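# Flip toast in pan with spatula, set spatula down

## Task

Use the steel spatula (the turner) to flip the toast slice so it ends flat inside the frying pan with its browned side up. Then put the turner down on the table, clear of both the pan and the hot plate. Neither arm or hand, alone or together, may ever touch the toast, the hot plate's heating surface, or any part of the pan except its plastic handle; any such contact fails the task immediately. The pan and hot plate are not fixed, and at the end the pan must sit level and centred on the hot plate. Either arm may do any step.

## Robot and tools

Robot: two arms, left_arm and right_arm, each ending in an identical five-finger right hand, so the hands are not mirror images. Scene frame: origin on the table top midway between the nominal arm bases, z up, table top at z = 0, left_arm's base on the +y side. The arms face each other across the table. Printed positions can be off by a few cm.

Hand point: a spot 0.05 m in front of the palm, where a pinch meets. Its +z runs along straight fingers (fingertips 0.06-0.07 m beyond it), +y points out of the palm, +x crosses the palm away from the thumb. A wrist bracket on the little-finger side juts out and can collide.

Row layout (28 numbers, all in [-1, 1], both arms always present): left dx, dy, dz, rx, ry, rz, then left hand little, ring, middle, index, thumb_bend, thumb_turn, force_limit, speed; then the same 14 for the right arm. Pose numbers are offsets, not poses: they are measured from that arm's Hand target at the start of the action or move, along the Hand target's own axes. 1.0 = 0.6 m for dx-dz and 180 degrees for rx-rz (rx, ry, rz form one rotation vector). All zeros keeps an arm at its Hand target. Finger numbers are absolute targets: +1 open/straight, -1 curled; thumb_turn +1 beside the palm, -1 opposite the fingers. Pinch is roughly index -0.22, thumb_bend -0.75, thumb_turn -0.57. force_limit maps -1..+1 to about 0..10 N (thumb motors 0..15 N); speed maps -1..+1 to near zero..full (full travel 0.6 s). There is no 'unchanged' value: resend the last commanded eight hand numbers to keep a hand as it is (at first, its hand_measured plus hand_force_limit and hand_speed).

Tools:
- execute_actions(actions, cameras): actions is a list; each action is up to 15 rows, one per 1/30 s step, the last row held to fill 15 steps. Every row counts from the action's start pose. Empty list just returns state and images.
- move(target, speed, blend, stop_force, zero, blocking, cameras): straight-line path for each hand point toward one row, or through up to 15 rows, all offsets from the same starting Hand targets. speed in m/s, 0.002-0.5 (default 0.25), turning up to twice that in rad/s; blend in m rounds corners. stop_force 3-40 N ends an arm's path when its wrist sensor feels that much push against the motion; unreliable while the hand rotates, and omit it when backing off a contact. zero (default true) re-zeroes before the move. blocking=false returns early but cannot combine with stop_force. Paths avoid nothing and cap at 10 s. Result adds a 'move:' line (done, off_target, moving, held, fault; limits=paced or held).
- wait(seconds 0-10), stop(), zoom_image(camera, region [x0,y0,x1,y1], max 504x504 px), show_instructions(), zero_wrist_force(arm), finished_scene(scene: the current scene's number).
Cameras: cam_high, cam_low, cam_left_wrist, cam_right_wrist, each 672x504.

Controller: each step the command is clipped to within 150 mm and 16 degrees of the measured pose; Hand target is the clipped command and the base for the next offsets. A hand may stop short; send the remaining distance as a new offset. Motion lags commands by about 0.09 or 0.17-0.20 s. Avoid paths near an arm's own base (shoulder posture can flip).

Results: end_effector_position (m), quat wxyz, velocities in the scene frame; joint positions and torques; Wrist force/torque in the tool's axes (push from a surface reads into the arm), plus a peak line; hand_measured, hand_stopped_by (moving, target, force, stalled, fault) and hand_load_n, all in the six-motor order. A grip lost shows as hand_load_n near 0. 'within noise' means the arm is still.

Gripping: for a 0.035-0.08 m handle, swing the thumb in front of the palm before reaching, then wrap; thinner ones (down to ~0.025 m) need the thumb closed first. Close slowly (speed -0.9 or less) for a gentle grip; to grip harder raise force_limit and command further closed.

Hazards: a contact torque at a joint limit (138 N m shoulder/elbow, 25.7 N m wrists, held weight included) or about 150 N outside force stops the arm for 10 s; motor overheating (MOTOR HOT at 70 °C, brakes at 85 °C) stops it longer. Pressing past firm contact easily faults; approach slowly. Don't let arms collide, don't drop or fling objects, don't push hard, don't overload fingers, and never let anything end up off the table. Only hand the plastic pan grip; keep fingers off the toast, pan body and heating plate, and don't shove the pan off centre. Loose items may be nudged occasionally by outside disturbances. The task must still hold after finished_scene.

Each tool is called as a command line: name --argument value for each argument, lists and objects as JSON in quotes; but a table of rows of numbers goes row by row, as --pt "numbers of a row", without its own name.

Reference images:

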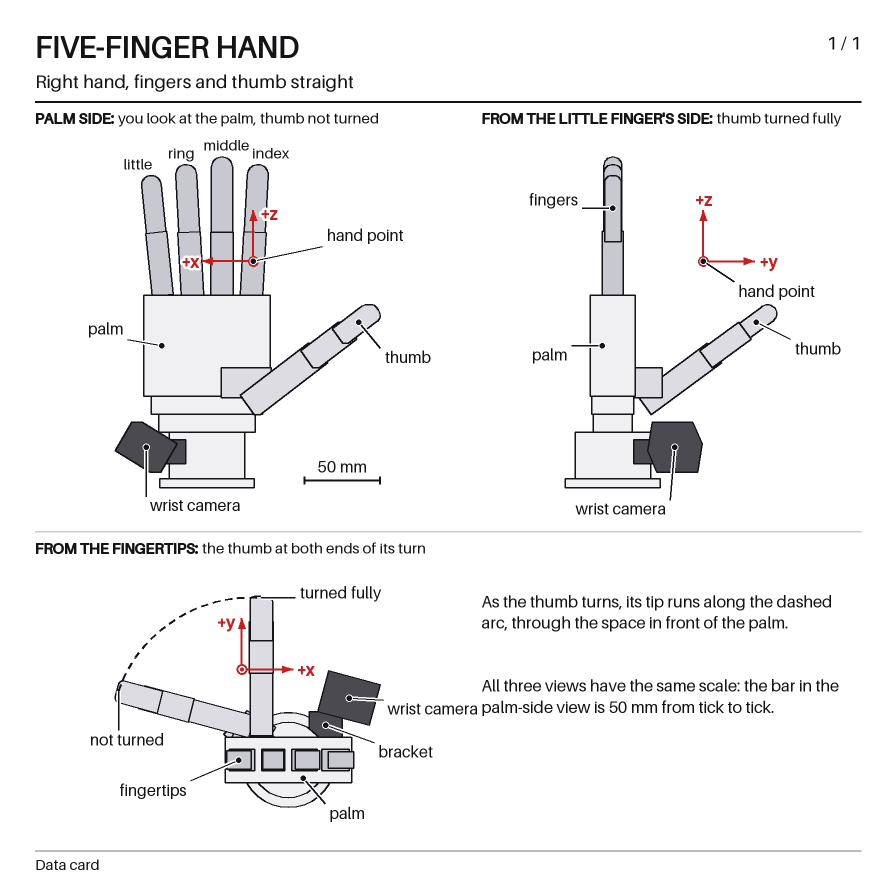

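## Session

wait --seconds 0

zoom_image --camera "cam_high" --region '[170, 170, 470, 370]'

zoom_image --camera "cam_low" --region '[200, 150, 460, 290]'

Scene clock: 0.00 s.
left_arm: end_effector_position=(+0.2999, +0.5009, +0.4901) hand_measured=(+1.000, +1.000, +1.000, +1.000, +1.000, +1.000) hand_load_n=(+0.0, +0.0, +0.0, +0.0, +0.0, +0.0) hand_stopped_by=(target, target, target, target, target, target) hand_force_limit=0.00 hand_speed=-0.80 end_effector_quat_wxyz=(+0.019, +0.361, +0.932, -0.023) | right_arm: end_effector_position=(+0.1188, -0.2448, +0.4770) hand_measured=(+1.000, +1.000, +1.000, +1.000, +1.000, +1.000) hand_load_n=(+0.0, +0.0, +0.0, +0.0, +0.0, +0.0) hand_stopped_by=(target, target, target, target, target, target) hand_force_limit=0.00 hand_speed=-0.80 end_effector_quat_wxyz=(-0.006, -0.332, +0.943, -0.007)
Joint positions: left_arm=[0.556 -1.753 1.317 1.947 1.582 -1.885] | right_arm=[-1.21 -1.701 1.328 1.956 1.584 -1.908]
Joint velocities: within noise
Joint torques (N m): no reading
Wrist force (N): no reading
Wrist torque (N m): no reading
Wrist force, peak (N): no reading
Hand target: left_arm +0.2999, +0.5009, +0.4901; +0.019, +0.361, +0.932, -0.023 | right_arm +0.1188, -0.2448, +0.4770; -0.006, -0.332, +0.943, -0.007

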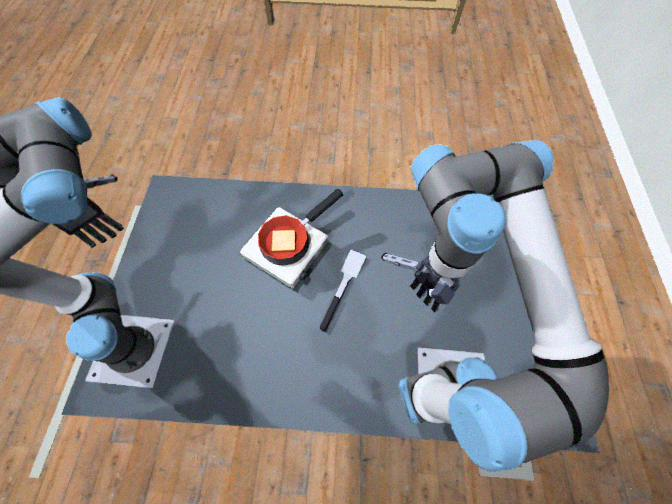

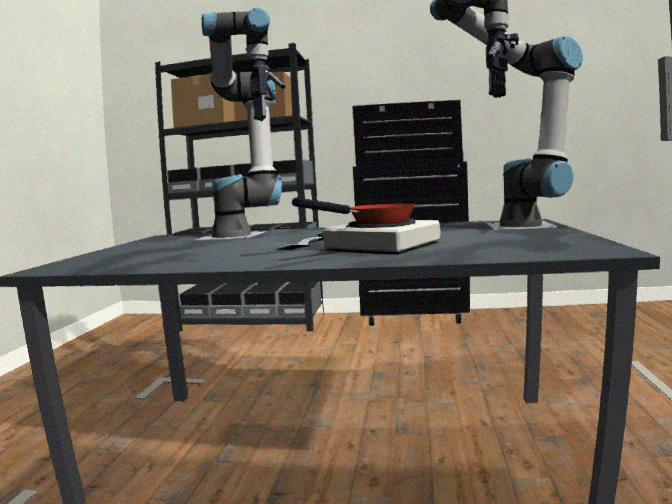

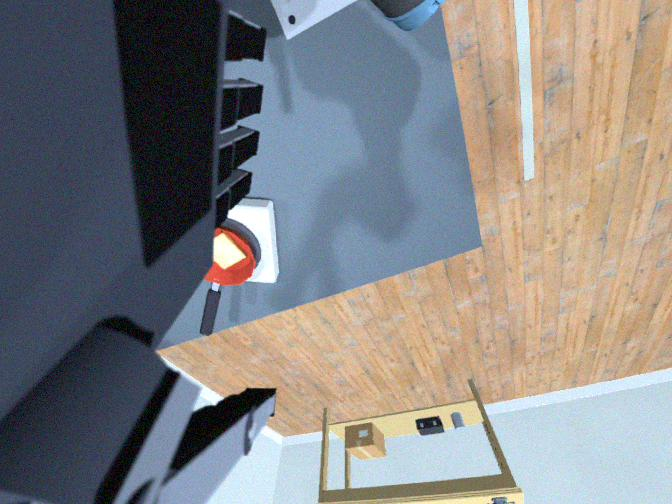

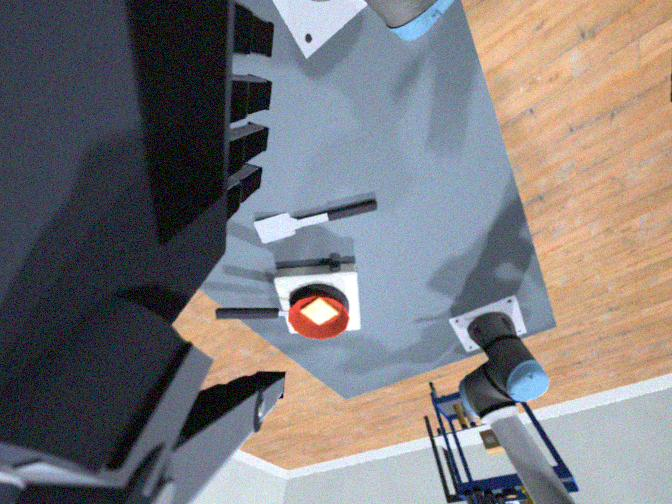

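Scaled by 1.680.

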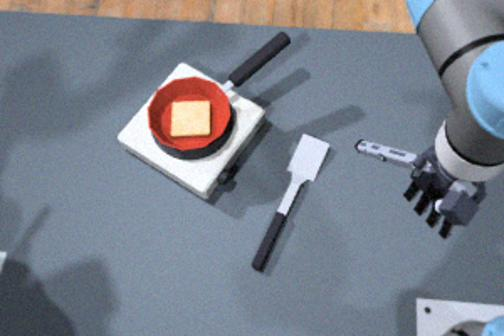

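Scaled by 1.938.

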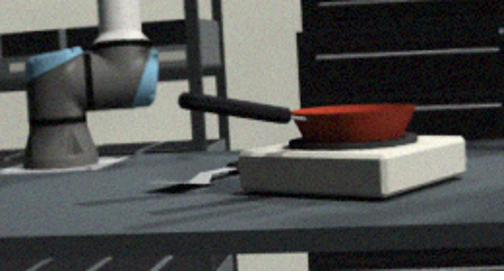

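move --target '[-0.5321,-0.7978,0.5808,0.4053,-0.0935,-0.1415,-1,-1,0.25,0.25,-0.25,-1,0.5,0.3,-0.4835,-0.1787,0.3337,-0.1028,-0.1266,-0.2184,1,1,1,1,1,1,0.5,0.5]' --speed 0.25

zoom_image --camera "cam_right_wrist" --region '[260, 170, 400, 280]'

Scene clock: 52.57 s.
left_arm: end_effector_position=(+0.2195, -0.0869, +0.1731) hand_measured=(-1.000, -1.000, +0.250, +0.250, -0.250, -1.000) hand_load_n=(+0.0, +0.0, +0.0, +0.5, +0.0, +0.0) hand_stopped_by=(target, target, target, target, target, target) hand_force_limit=0.50 hand_speed=0.30 end_effector_quat_wxyz=(-0.076, +0.096, +0.777, -0.618) | right_arm: end_effector_position=(+0.4107, -0.1499, +0.2733) hand_measured=(+1.000, +1.000, +1.000, +1.000, +1.000, +1.000) hand_load_n=(+0.0, +0.0, +0.0, +0.0, -0.5, +0.0) hand_stopped_by=(target, target, target, target, target, target) hand_force_limit=0.50 hand_speed=0.50 end_effector_quat_wxyz=(+0.122, -0.616, +0.750, +0.208)
Joint positions: left_arm=[0.225 -1.223 1.693 -0.221 1.99 -3.038] | right_arm=[-1.418 -0.99 1.113 1.461 1.084 -2.818]
Joint velocities: within noise
Joint torques (N m): left_arm=[-7.37 -22.6 -7.38 -3.31 -2.56 -3.05] | right_arm=[8.97 -30.58 -33.25 4.14 -2.48 -2.88]
Wrist force (N): left_arm=[-0.3 -0.9 1.0] | right_arm=[-0.1 0.4 -0.4]
Wrist torque (N m): left_arm=[-0.51 0.13 0.14] | right_arm=[0.10 -0.01 0.01]
Wrist force, peak (N): left_arm=[-0.9 -0.4 1.8] | right_arm=[0.6 0.4 -0.4]
Hand target: left_arm +0.2195, -0.0869, +0.1731; -0.076, +0.096, +0.777, -0.618 | right_arm +0.4108, -0.1499, +0.2733; +0.122, -0.616, +0.750, +0.208
Off the commanded pose: left_arm 0.000 m, 0 deg | right_arm 0.000 m, 0 deg.
move: done

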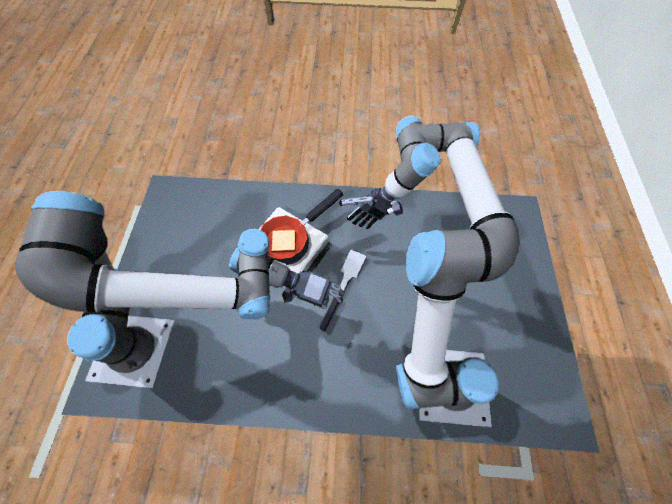

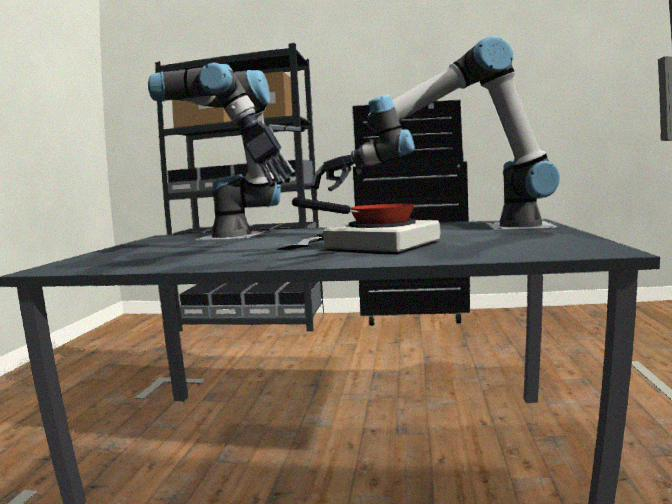

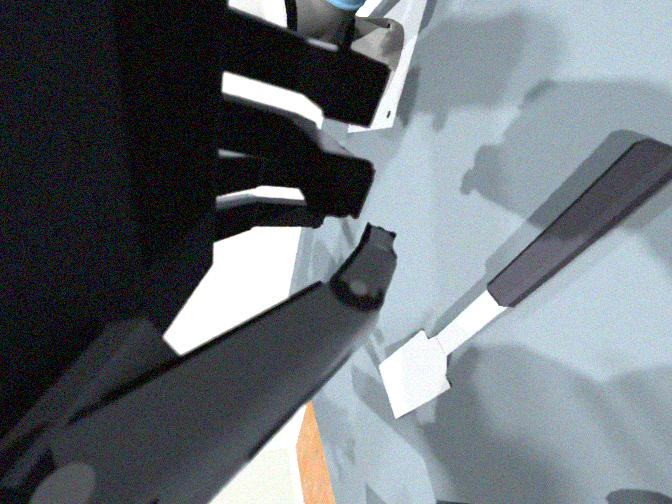

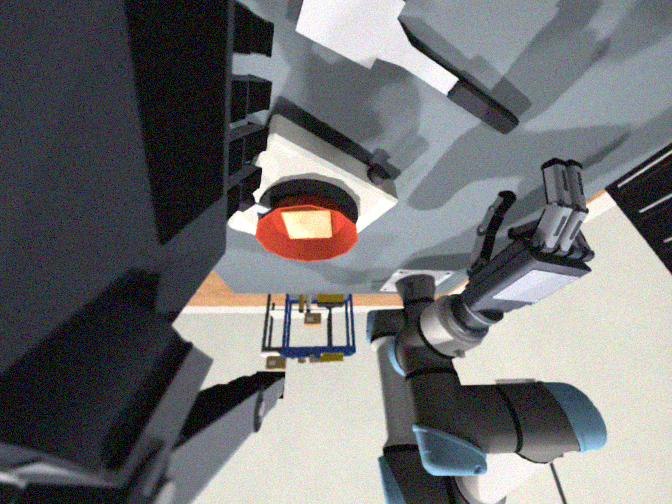

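Scaled by 3.600.

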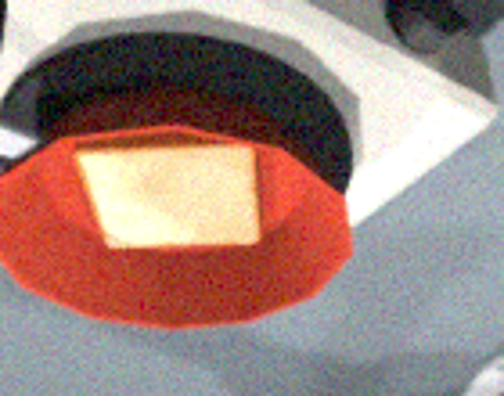

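move --target '[-0.0300,0,0.009,0,0.0563,0.013,-1,-1,0.25,0.25,-0.25,-1,0.5,0.3,0,0,0,0,0,0,1,1,1,1,1,1,0.5,0.5]' --speed 0.1 --cameras '["cam_left_wrist"]'

Scene clock: 74.70 s.
left_arm: end_effector_position=(+0.2357, -0.0964, +0.1719) hand_measured=(-1.000, -1.000, +0.250, +0.250, -0.250, -1.000) hand_load_n=(+0.0, +0.0, +0.0, +0.0, +0.0, +0.0) hand_stopped_by=(target, target, target, target, target, target) hand_force_limit=0.50 hand_speed=0.30 end_effector_quat_wxyz=(-0.131, +0.166, +0.765, -0.609) | right_arm: end_effector_position=(+0.4108, -0.1499, +0.2733) hand_measured=(+1.000, +1.000, +1.000, +1.000, +1.000, +1.000) hand_load_n=(+0.0, +0.0, +0.0, +0.0, +0.0, +0.0) hand_stopped_by=(target, target, target, target, target, target) hand_force_limit=0.50 hand_speed=0.50 end_effector_quat_wxyz=(+0.122, -0.616, +0.750, +0.208)
Joint positions: left_arm=[0.33 -1.115 1.541 -0.129 2.266 -2.948] | right_arm=[-1.418 -0.99 1.113 1.461 1.084 -2.818]
Joint velocities: within noise
Joint torques (N m): left_arm=[7.81 -26.94 -37.35 2.12 3.37 2.33] | right_arm=[8.93 -30.39 -30.16 4.04 -2.34 -2.81]
Wrist force (N): left_arm=[-0.4 -0.7 1.3] | right_arm=[0.0 0.5 -0.1]
Wrist torque (N m): left_arm=[-0.50 0.13 0.17] | right_arm=[0.09 -0.02 0.01]
Wrist force, peak (N): left_arm=[-0.8 -1.0 1.3] | right_arm=[0.1 0.7 -0.4]
Hand target: left_arm +0.2357, -0.0964, +0.1719; -0.131, +0.166, +0.765, -0.609 | right_arm +0.4108, -0.1499, +0.2733; +0.122, -0.616, +0.750, +0.208
Off the commanded pose: left_arm 0.000 m, 0 deg | right_arm 0.000 m, 0 deg.
move: done
Images, in order (width x height): cam_left_wrist 672x504.

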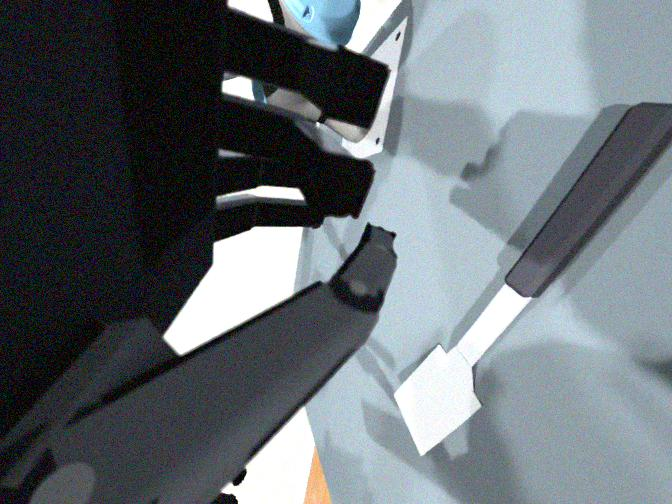

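move --target '[0,0.2061,0.0476,0,-0.0135,-0.003,-1,-1,0.25,0.25,-0.25,-1,0.5,0.3,0,0,0,0,0,0,1,1,1,1,1,1,0.5,0.5]' --speed 0.12 --cameras '["cam_left_wrist"]'

move --target '[0,0.0398,0.0092,0,0,0,-1,-1,0.25,0.25,-0.25,-1,0.5,0.3,0,0,0,0,0,0,1,1,1,1,1,1,0.5,0.5]' --speed 0.04 --stop_force 4 --cameras '["cam_left_wrist","cam_high"]'

Scene clock: 81.03 s.
left_arm: end_effector_position=(+0.2357, -0.0965, +0.0450) hand_measured=(-1.000, -1.000, +0.250, +0.250, -0.250, -1.000) hand_load_n=(+0.0, +0.0, +0.0, +0.0, +0.5, +0.0) hand_stopped_by=(target, target, target, target, target, target) hand_force_limit=0.50 hand_speed=0.30 end_effector_quat_wxyz=(-0.118, +0.149, +0.768, -0.611) | right_arm: end_effector_position=(+0.4108, -0.1499, +0.2733) hand_measured=(+1.000, +1.000, +1.000, +1.000, +1.000, +1.000) hand_load_n=(+0.0, +0.0, +0.0, +0.0, +0.0, +0.0) hand_stopped_by=(target, target, target, target, target, target) hand_force_limit=0.50 hand_speed=0.50 end_effector_quat_wxyz=(+0.122, -0.616, +0.750, +0.208)
Joint positions: left_arm=[0.313 -0.971 1.688 -0.434 2.208 -2.969] | right_arm=[-1.418 -0.99 1.113 1.461 1.084 -2.818]
Joint velocities: within noise
Joint torques (N m): left_arm=[-7.39 -29.38 -4.01 -2.93 -2.65 -2.67] | right_arm=[8.51 -30.43 -30.99 3.93 -1.85 -2.72]
Wrist force (N): left_arm=[-0.6 -0.7 1.1] | right_arm=[-0.2 0.4 -0.3]
Wrist torque (N m): left_arm=[-0.47 0.15 0.17] | right_arm=[0.09 0.00 0.00]
Wrist force, peak (N): left_arm=[-0.6 -1.5 1.3] | right_arm=[-0.2 0.4 -0.6]
Hand target: left_arm +0.2357, -0.0965, +0.0450; -0.118, +0.149, +0.768, -0.611 | right_arm +0.4108, -0.1499, +0.2733; +0.122, -0.616, +0.750, +0.208
Off the commanded pose: left_arm 0.000 m, 0 deg | right_arm 0.000 m, 0 deg.
move: done
Images, in order (width x height): cam_left_wrist 672x504.

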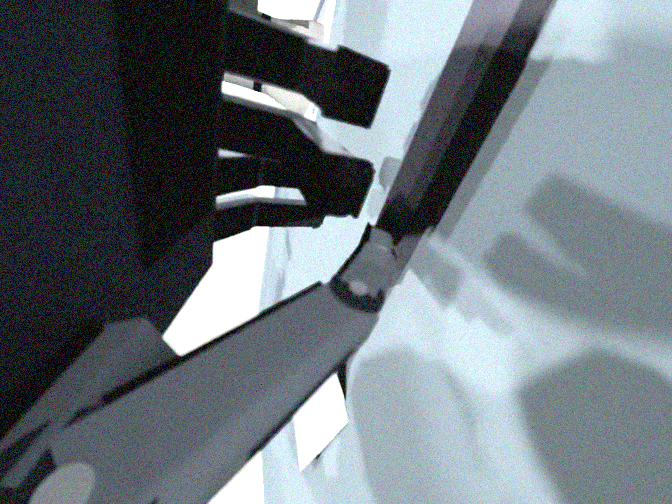

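Scene clock: 82.60 s.
left_arm: end_effector_position=(+0.2357, -0.0965, +0.0204) hand_measured=(-1.000, -1.000, +0.250, +0.250, -0.250, -1.000) hand_load_n=(+0.0, +0.0, +0.0, +0.0, +0.0, +0.0) hand_stopped_by=(target, target, target, target, target, target) hand_force_limit=0.50 hand_speed=0.30 end_effector_quat_wxyz=(-0.118, +0.149, +0.768, -0.611) | right_arm: end_effector_position=(+0.4108, -0.1499, +0.2733) hand_measured=(+1.000, +1.000, +1.000, +1.000, +1.000, +1.000) hand_load_n=(+0.0, +0.0, +0.0, +0.0, +0.0, +0.0) hand_stopped_by=(target, target, target, target, target, target) hand_force_limit=0.50 hand_speed=0.50 end_effector_quat_wxyz=(+0.122, -0.616, +0.750, +0.208)
Joint positions: left_arm=[0.313 -0.932 1.7 -0.485 2.208 -2.969] | right_arm=[-1.418 -0.99 1.113 1.461 1.084 -2.818]
Joint velocities: within noise
Joint torques (N m): left_arm=[-2.39 -29.73 -4.07 -2.94 -1.58 0.96] | right_arm=[9.14 -30.87 -31.1 4 -1.7 -2.72]
Wrist force (N): left_arm=[-0.5 -0.9 1.1] | right_arm=[-0.3 0.4 -0.3]
Wrist torque (N m): left_arm=[-0.51 0.12 0.15] | right_arm=[0.09 0.02 -0.01]
Wrist force, peak (N): left_arm=[-0.6 -1.3 1.2] | right_arm=[-0.4 0.4 -0.2]
Hand target: left_arm +0.2357, -0.0965, +0.0204; -0.118, +0.149, +0.768, -0.611 | right_arm +0.4108, -0.1499, +0.2733; +0.122, -0.616, +0.750, +0.208
Off the commanded pose: left_arm 0.000 m, 0 deg | right_arm 0.000 m, 0 deg.
move: done
Images, in order (width x height): cam_high 672x504, cam_left_wrist 672x504.

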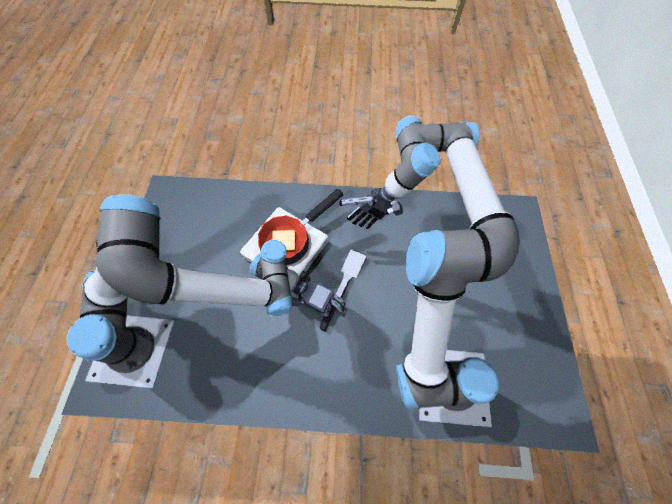

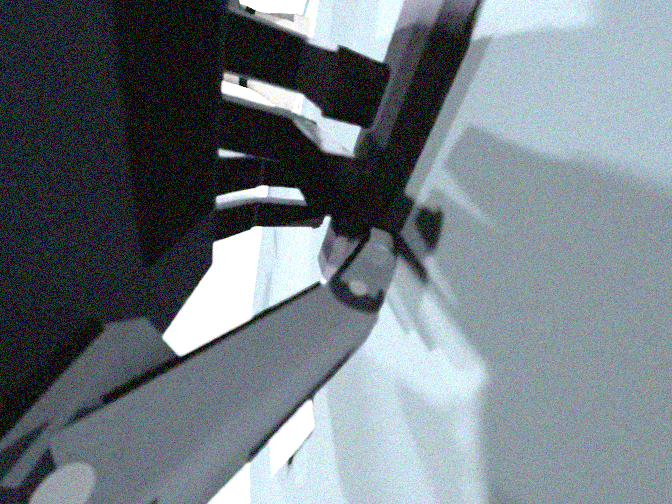

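execute_actions --actions '[[[0,0,0,0,0,0,-1,-1,-0.2,-0.2,-0.5,-1,-0.6,-0.85,0,0,0,0,0,0,1,1,1,1,1,1,0.5,0.5]],[[0,0,0,0,0,0,-1,-1,-0.2,-0.2,-0.5,-1,-0.6,-0.85,0,0,0,0,0,0,1,1,1,1,1,1,0.5,0.5]],[[0,0,0,0,0,0,-1,-1,-0.2,-0.2,-0.5,-1,-0.6,-0.85,0,0,0,0,0,0,1,1,1,1,1,1,0.5,0.5]],[[0,0,0,0,0,0,-1,-1,-0.25,-0.3,-0.65,-1,0.2,-0.85,0,0,0,0,0,0,1,1,1,1,1,1,0.5,0.5]],[[0,0,0,0,0,0,-1,-1,-0.3,-0.4,-0.8,-1,0.5,-0.85,0,0,0,0,0,0,1,1,1,1,1,1,0.5,0.5]],[[0,0,0,0,0,0,-1,-1,-0.3,-0.4,-0.8,-1,0.5,-0.85,0,0,0,0,0,0,1,1,1,1,1,1,0.5,0.5]]]'

Scene clock: 102.23 s.
left_arm: end_effector_position=(+0.2358, -0.0965, +0.0204) hand_measured=(-1.000, -1.000, +0.032, +0.024, -0.386, -1.000) hand_load_n=(+0.0, +0.0, +9.5, +9.5, +10.5, +0.0) hand_stopped_by=(target, target, force, force, force, target) hand_force_limit=0.50 hand_speed=-0.85 end_effector_quat_wxyz=(-0.118, +0.149, +0.768, -0.611) | right_arm: end_effector_position=(+0.4108, -0.1499, +0.2733) hand_measured=(+1.000, +1.000, +1.000, +1.000, +1.000, +1.000) hand_load_n=(+0.0, +0.0, +0.0, +0.0, +0.0, +0.0) hand_stopped_by=(target, target, target, target, target, target) hand_force_limit=0.50 hand_speed=0.50 end_effector_quat_wxyz=(+0.122, -0.616, +0.750, +0.208)
Joint positions: left_arm=[0.313 -0.932 1.7 -0.485 2.208 -2.969] | right_arm=[-1.418 -0.99 1.113 1.461 1.084 -2.818]
Joint velocities: within noise
Joint torques (N m): left_arm=[6.17 -30.09 -7.47 3.15 1.76 -2.88] | right_arm=[8.49 -31.1 -31.8 3.82 -1.24 -2.71]
Wrist force (N): left_arm=[-0.6 -6.7 1.7] | right_arm=[0.0 0.1 -0.2]
Wrist torque (N m): left_arm=[-0.50 0.13 0.08] | right_arm=[0.05 -0.02 0.00]
Wrist force, peak (N): left_arm=[-0.7 -7.3 2.3] | right_arm=[-0.3 0.6 -0.4]
Hand target: left_arm +0.2357, -0.0965, +0.0204; -0.118, +0.149, +0.768, -0.611 | right_arm +0.4108, -0.1499, +0.2733; +0.122, -0.616, +0.750, +0.208
Off the commanded pose: left_arm 0.000 m, 0 deg | right_arm 0.000 m, 0 deg.
Step readings (end_effector_position of left_arm | right_arm):
0: (+0.2357, -0.0965, +0.0204) | (+0.4108, -0.1499, +0.2733)
1: (+0.2357, -0.0965, +0.0204) | (+0.4108, -0.1499, +0.2733)
2: (+0.2357, -0.0965, +0.0204) | (+0.4108, -0.1499, +0.2733)
4: (+0.2357, -0.0965, +0.0204) | (+0.4108, -0.1499, +0.2733)
8: (+0.2357, -0.0965, +0.0204) | (+0.4108, -0.1499, +0.2733)
15: (+0.2357, -0.0965, +0.0204) | (+0.4108, -0.1499, +0.2733)
16: (+0.2357, -0.0965, +0.0204) | (+0.4108, -0.1499, +0.2733)
17: (+0.2357, -0.0965, +0.0204) | (+0.4108, -0.1499, +0.2733)
19: (+0.2357, -0.0965, +0.0204) | (+0.4108, -0.1499, +0.2733)
23: (+0.2357, -0.0965, +0.0204) | (+0.4108, -0.1499, +0.2733)
30: (+0.2357, -0.0965, +0.0204) | (+0.4108, -0.1499, +0.2733)
31: (+0.2357, -0.0965, +0.0204) | (+0.4108, -0.1499, +0.2733)
32: (+0.2357, -0.0965, +0.0204) | (+0.4108, -0.1499, +0.2733)
34: (+0.2357, -0.0965, +0.0204) | (+0.4108, -0.1499, +0.2733)
38: (+0.2357, -0.0965, +0.0204) | (+0.4108, -0.1499, +0.2733)
45: (+0.2357, -0.0965, +0.0204) | (+0.4108, -0.1499, +0.2733)
46: (+0.2357, -0.0965, +0.0204) | (+0.4108, -0.1499, +0.2733)
47: (+0.2357, -0.0965, +0.0204) | (+0.4108, -0.1499, +0.2733)
49: (+0.2358, -0.0965, +0.0205) | (+0.4108, -0.1499, +0.2733)
53: (+0.2358, -0.0965, +0.0205) | (+0.4108, -0.1499, +0.2733)
60: (+0.2358, -0.0965, +0.0205) | (+0.4108, -0.1499, +0.2733)
61: (+0.2358, -0.0965, +0.0205) | (+0.4108, -0.1499, +0.2733)
62: (+0.2358, -0.0965, +0.0205) | (+0.4108, -0.1499, +0.2733)
64: (+0.2358, -0.0965, +0.0205) | (+0.4108, -0.1499, +0.2733)
68: (+0.2358, -0.0965, +0.0205) | (+0.4108, -0.1499, +0.2733)
75: (+0.2358, -0.0965, +0.0205) | (+0.4108, -0.1499, +0.2733)
76: (+0.2358, -0.0965, +0.0205) | (+0.4108, -0.1499, +0.2733)
77: (+0.2358, -0.0965, +0.0205) | (+0.4108, -0.1499, +0.2733)
79: (+0.2358, -0.0965, +0.0205) | (+0.4108, -0.1499, +0.2733)
83: (+0.2358, -0.0965, +0.0205) | (+0.4108, -0.1499, +0.2733)
90: (+0.2358, -0.0965, +0.0205) | (+0.4108, -0.1499, +0.2733)

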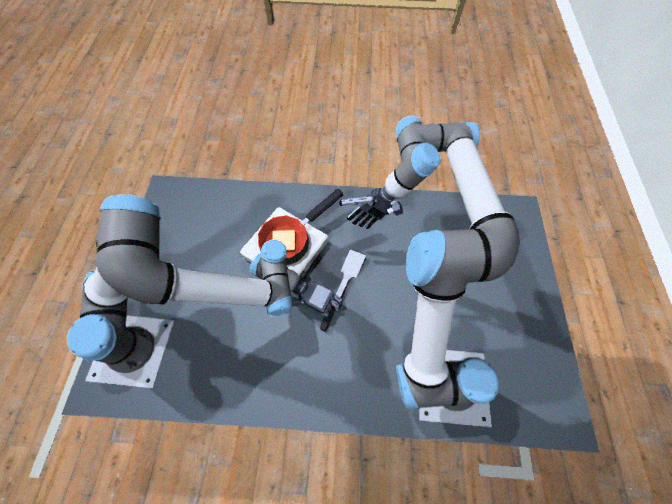

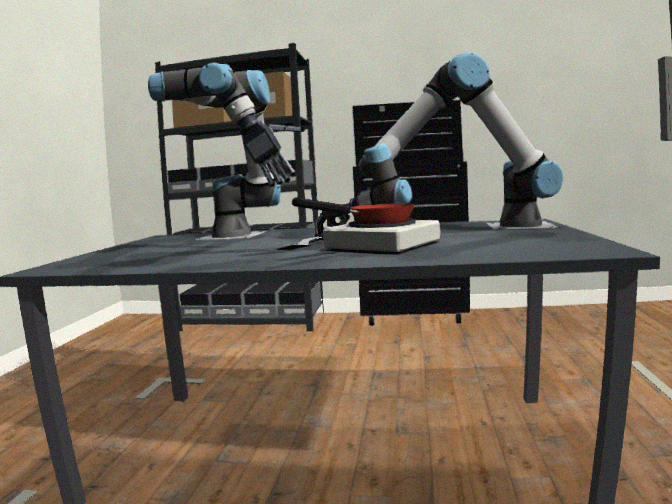

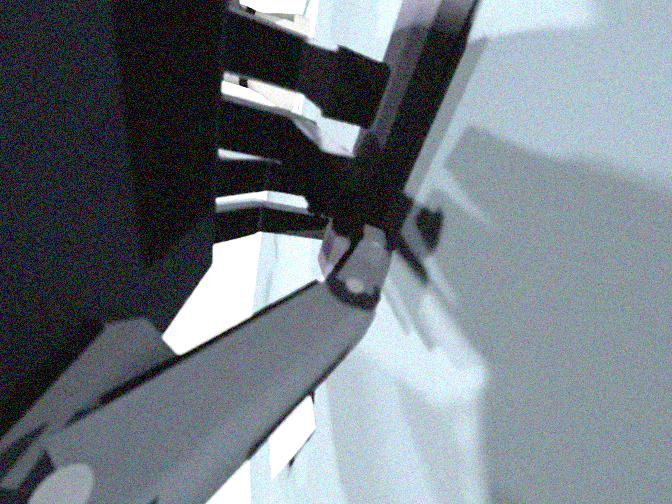

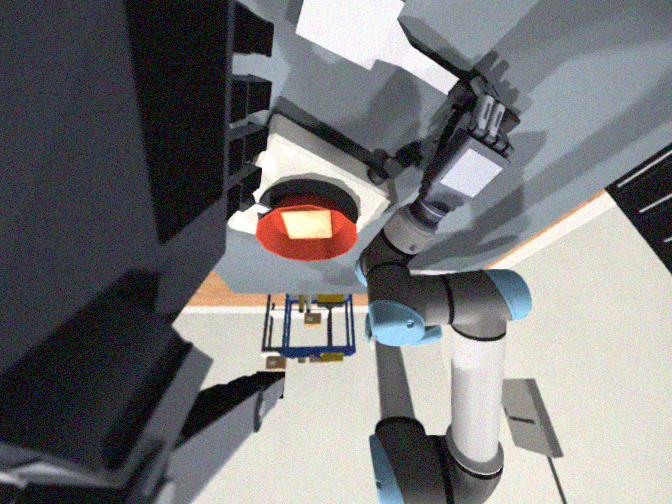

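move --pt "0 -0.065 -0.0149 0 0 0 -1 -1 -0.3 -0.4 -0.8 -1 0.5 -0.85 0 0 0 0 0 0 1 1 1 1 1 1 0.5 0.5" --pt "0 -0.3088 -0.0709 0 0 0 -1 -1 -0.3 -0.4 -0.8 -1 0.5 -0.85 0 0 0 0 0 0 1 1 1 1 1 1 0.5 0.5" --speed '[0.06, 0.15]'

zoom_image --camera "cam_high" --region '[230, 180, 390, 340]'

zoom_image --camera "cam_right_wrist" --region '[220, 150, 380, 280]'

Scene clock: 111.13 s.
left_arm: end_effector_position=(+0.2355, -0.0966, +0.2105) hand_measured=(-1.000, -1.000, +0.032, +0.022, -0.384, -1.000) hand_load_n=(-0.5, +0.0, +7.5, +0.0, +12.0, +0.5) hand_stopped_by=(target, target, force, force, force, target) hand_force_limit=0.50 hand_speed=-0.85 end_effector_quat_wxyz=(-0.118, +0.149, +0.768, -0.611) | right_arm: end_effector_position=(+0.4108, -0.1499, +0.2733) hand_measured=(+1.000, +1.000, +1.000, +1.000, +1.000, +1.000) hand_load_n=(+0.0, -0.5, +0.0, +0.5, -0.5, +0.0) hand_stopped_by=(target, target, target, target, target, target) hand_force_limit=0.50 hand_speed=0.50 end_effector_quat_wxyz=(+0.122, -0.616, +0.750, +0.208)
Joint positions: left_arm=[0.312 -1.169 1.514 -0.062 2.208 -2.969] | right_arm=[-1.418 -0.99 1.113 1.461 1.084 -2.818]
Joint velocities: within noise
Joint torques (N m): left_arm=[-2.29 -41.9 -34.43 1.95 3.04 2.56] | right_arm=[8.77 -31.21 -32.77 3.71 -0.93 -2.7]
Wrist force (N): left_arm=[-0.2 0.9 1.5] | right_arm=[-0.1 0.3 0.0]
Wrist torque (N m): left_arm=[-0.49 0.10 0.05] | right_arm=[0.07 -0.01 0.00]
Wrist force, peak (N): left_arm=[-0.7 -7.3 1.9] | right_arm=[-0.3 0.5 -0.5]
Hand target: left_arm +0.2355, -0.0966, +0.2105; -0.118, +0.149, +0.768, -0.611 | right_arm +0.4108, -0.1499, +0.2733; +0.122, -0.616, +0.750, +0.208
Off the commanded pose: left_arm 0.000 m, 0 deg | right_arm 0.000 m, 0 deg.
move: done

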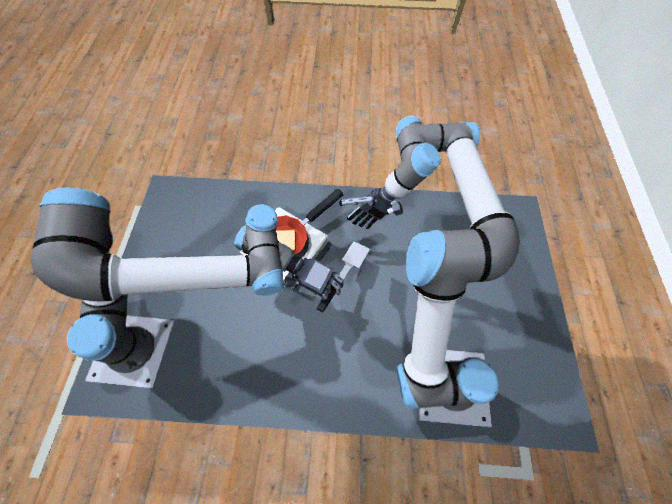

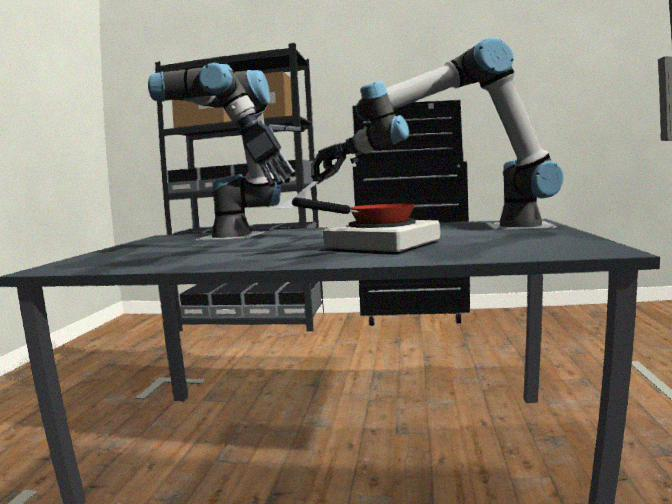

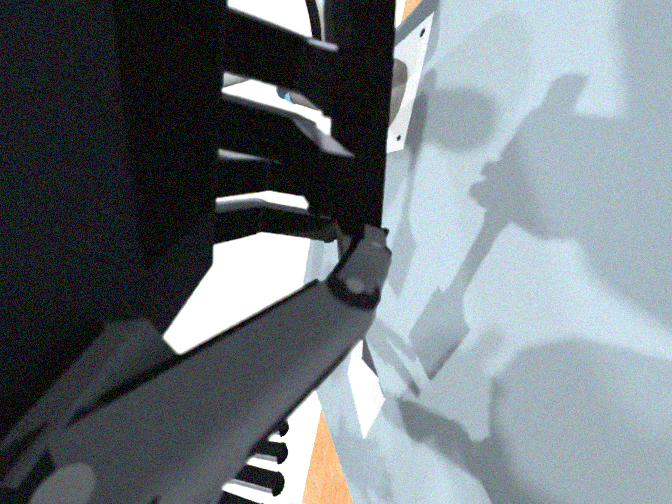

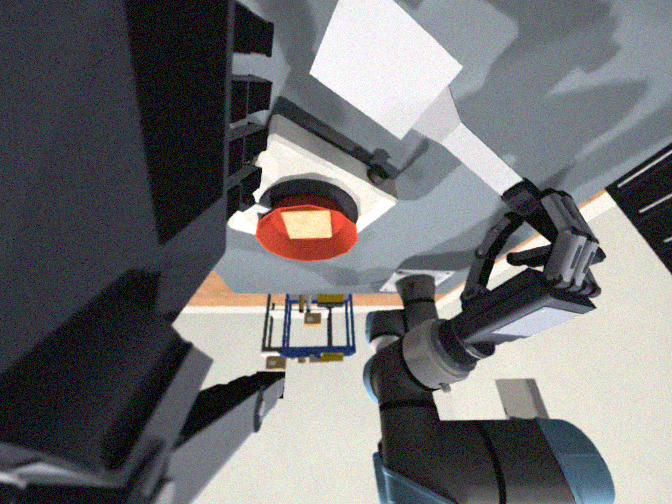

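Scaled by 3.150.

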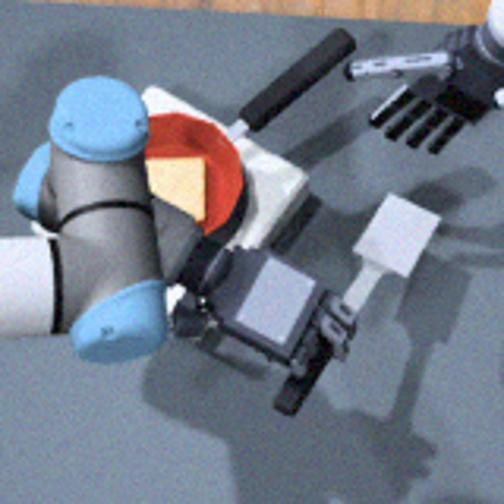

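Scaled by 3.150.

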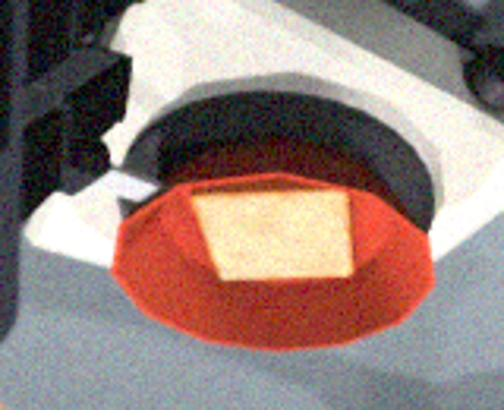

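move --pt "0.3016 0.0008 -0.1515 0 -0.1732 -0.04 -1 -1 -0.3 -0.45 -0.8 -1 0.5 -0.85 0 0 0 0 0 0 1 1 1 1 1 1 0.5 0.5" --pt "0.2293 -0.265 -0.2548 0.062 -0.1175 -0.249 -1 -1 -0.3 -0.45 -0.8 -1 0.5 -0.85 0 0 0 0 0 0 1 1 1 1 1 1 0.5 0.5" --speed 0.15

zoom_image --camera "cam_high" --region '[200, 180, 360, 340]'

Scene clock: 136.70 s.
left_arm: end_effector_position=(+0.1500, +0.0599, +0.3996) hand_measured=(-1.000, -1.000, +0.032, +0.000, -0.384, -1.000) hand_load_n=(+0.0, +0.0, +5.0, +7.5, +15.0, -1.0) hand_stopped_by=(target, target, force, force, force, target) hand_force_limit=0.50 hand_speed=-0.85 end_effector_quat_wxyz=(+0.215, +0.276, -0.714, +0.607) | right_arm: end_effector_position=(+0.4108, -0.1499, +0.2733) hand_measured=(+1.000, +1.000, +1.000, +1.000, +1.000, +1.000) hand_load_n=(+0.0, +0.0, +0.0, +0.0, +0.0, +0.0) hand_stopped_by=(target, target, target, target, target, target) hand_force_limit=0.50 hand_speed=0.50 end_effector_quat_wxyz=(+0.122, -0.616, +0.750, +0.208)
Joint positions: left_arm=[0.033 -1.782 1.712 0.243 1.537 -3.857] | right_arm=[-1.418 -0.99 1.113 1.461 1.084 -2.818]
Joint velocities: within noise
Joint torques (N m): left_arm=[9.89 -4.64 -38.21 1.01 3.12 -2.87] | right_arm=[8.66 -31.8 -32.35 3.62 -0.3 -2.47]
Wrist force (N): left_arm=[-0.2 0.8 1.5] | right_arm=[-0.2 0.4 -0.3]
Wrist torque (N m): left_arm=[-0.39 -0.09 0.33] | right_arm=[0.09 0.01 0.00]
Wrist force, peak (N): left_arm=[-0.1 1.8 1.7] | right_arm=[0.1 0.5 -0.5]
Hand target: left_arm +0.1500, +0.0599, +0.3997; -0.215, -0.276, +0.714, -0.607 | right_arm +0.4108, -0.1499, +0.2733; +0.122, -0.616, +0.750, +0.208
Off the commanded pose: left_arm 0.000 m, 0 deg | right_arm 0.000 m, 0 deg.
move: done

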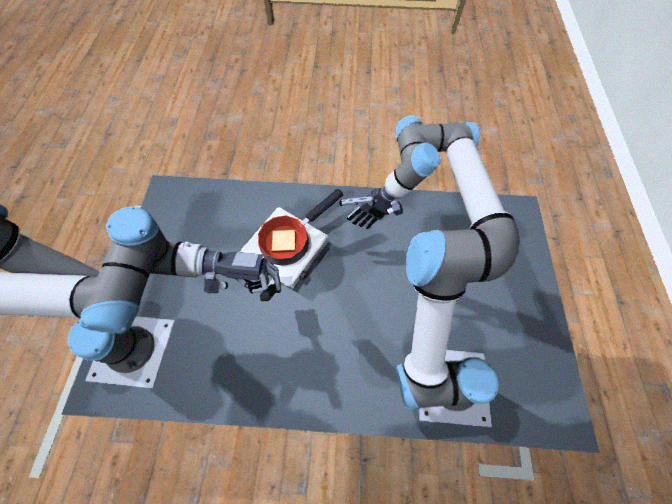

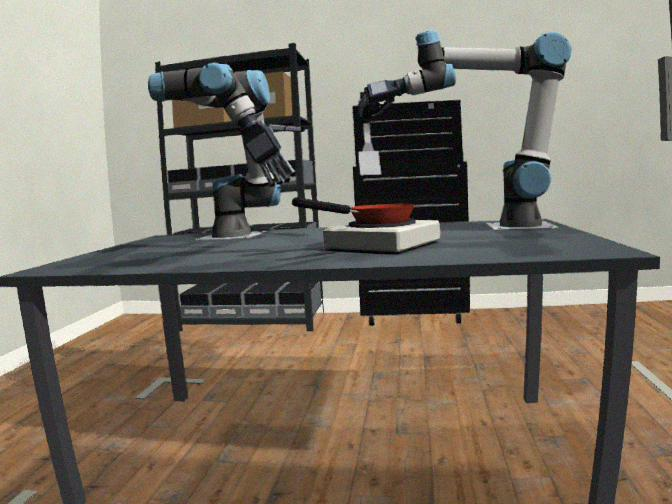

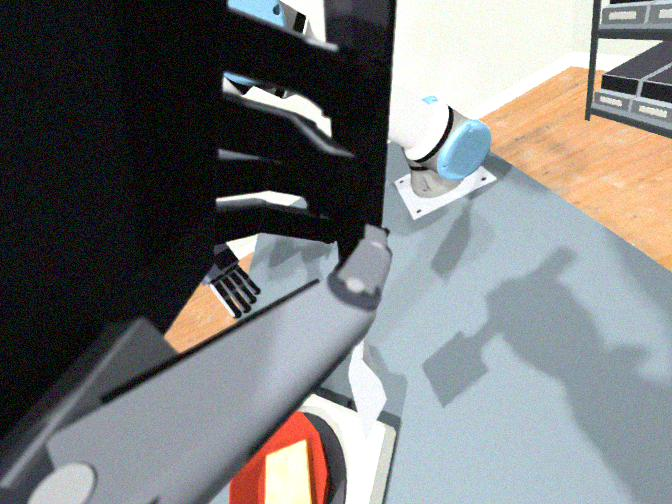

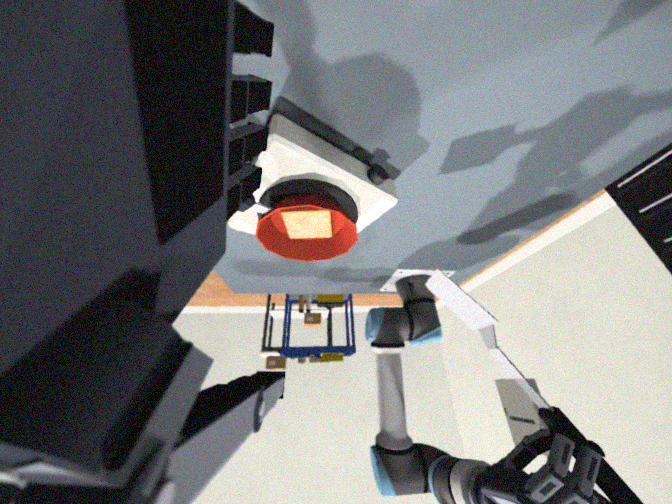

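Scaled by 3.150.

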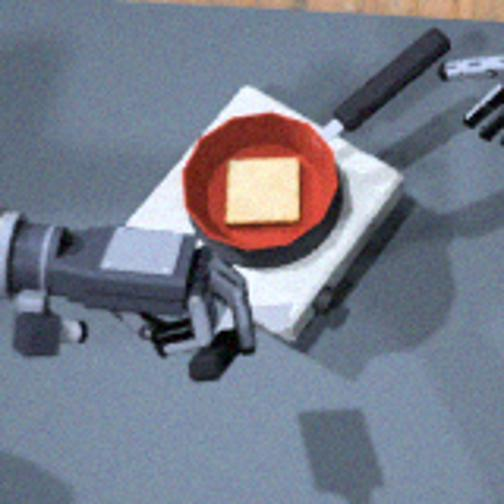

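move --target '[-0.1667,-0.052,-0.0099,0,0,0,-1,-1,-0.3,-0.45,-0.8,-1,0.5,-0.85,0,0,0,0,0,0,1,1,1,1,1,1,0.5,0.5]' --speed 0.12

zoom_image --camera "cam_high" --region '[230, 200, 350, 310]'

zoom_image --camera "cam_right_wrist" --region '[235, 150, 435, 300]'

Scene clock: 148.80 s.
left_arm: end_effector_position=(+0.2458, +0.0757, +0.3598) hand_measured=(-1.000, -1.000, +0.032, +0.000, -0.384, -1.000) hand_load_n=(+0.0, +0.0, +5.0, +7.5, +15.0, -0.5) hand_stopped_by=(target, target, force, force, force, target) hand_force_limit=0.50 hand_speed=-0.85 end_effector_quat_wxyz=(+0.215, +0.276, -0.714, +0.607) | right_arm: end_effector_position=(+0.4108, -0.1499, +0.2733) hand_measured=(+1.000, +1.000, +1.000, +1.000, +1.000, +1.000) hand_load_n=(+0.0, +0.0, +0.0, +0.0, +0.0, +0.0) hand_stopped_by=(target, target, target, target, target, target) hand_force_limit=0.50 hand_speed=0.50 end_effector_quat_wxyz=(+0.122, -0.616, +0.750, +0.208)
Joint positions: left_arm=[0.352 -1.682 1.731 0.13 1.851 -3.801] | right_arm=[-1.418 -0.99 1.113 1.461 1.084 -2.818]
Joint velocities: within noise
Joint torques (N m): left_arm=[5.56 -8.55 -37.31 -3.83 3.16 2.5] | right_arm=[8.39 -31.38 -31.97 3.49 0.05 -2.48]
Wrist force (N): left_arm=[-0.2 1.3 1.3] | right_arm=[-0.4 0.3 -0.3]
Wrist torque (N m): left_arm=[-0.33 -0.11 0.36] | right_arm=[0.08 0.03 -0.01]
Wrist force, peak (N): left_arm=[-0.6 1.3 1.9] | right_arm=[-0.1 0.6 -0.5]
Hand target: left_arm +0.2458, +0.0757, +0.3598; -0.215, -0.276, +0.714, -0.607 | right_arm +0.4108, -0.1499, +0.2733; +0.122, -0.616, +0.750, +0.208
Off the commanded pose: left_arm 0.000 m, 0 deg | right_arm 0.000 m, 0 deg.
move: done

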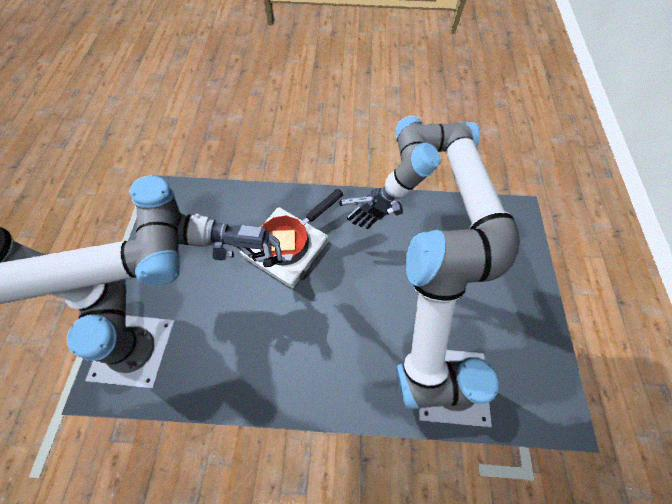

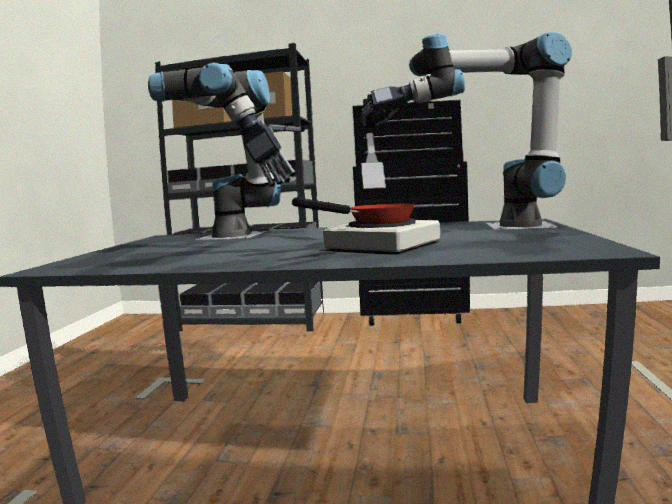

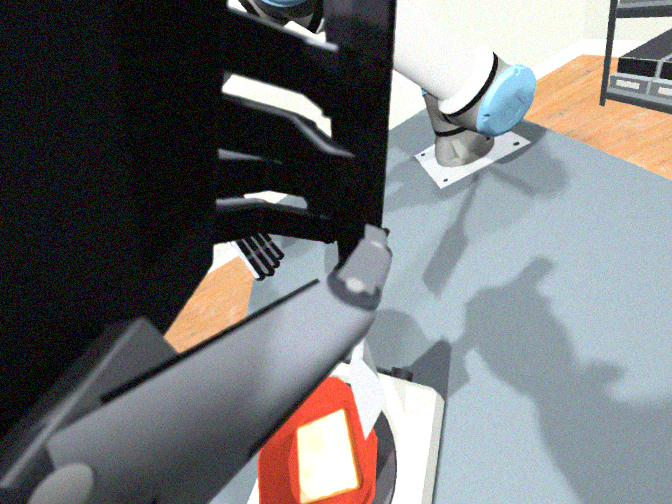

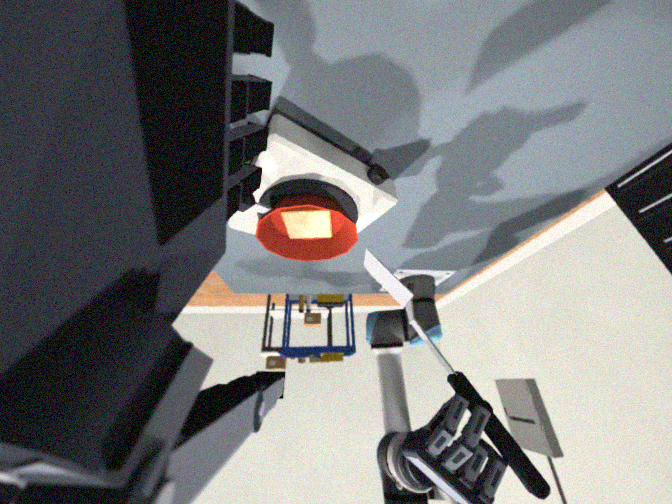

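Scaled by 4.200.

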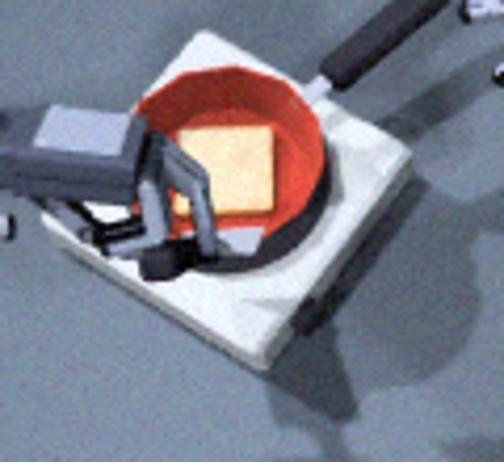

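Scaled by 2.520.

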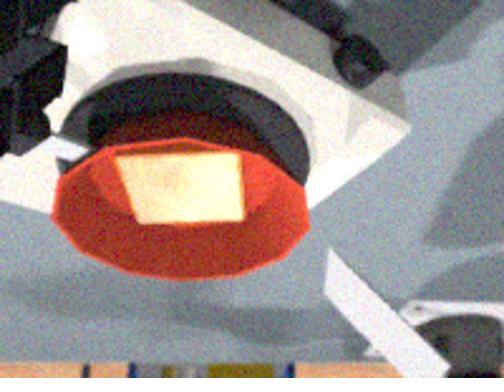

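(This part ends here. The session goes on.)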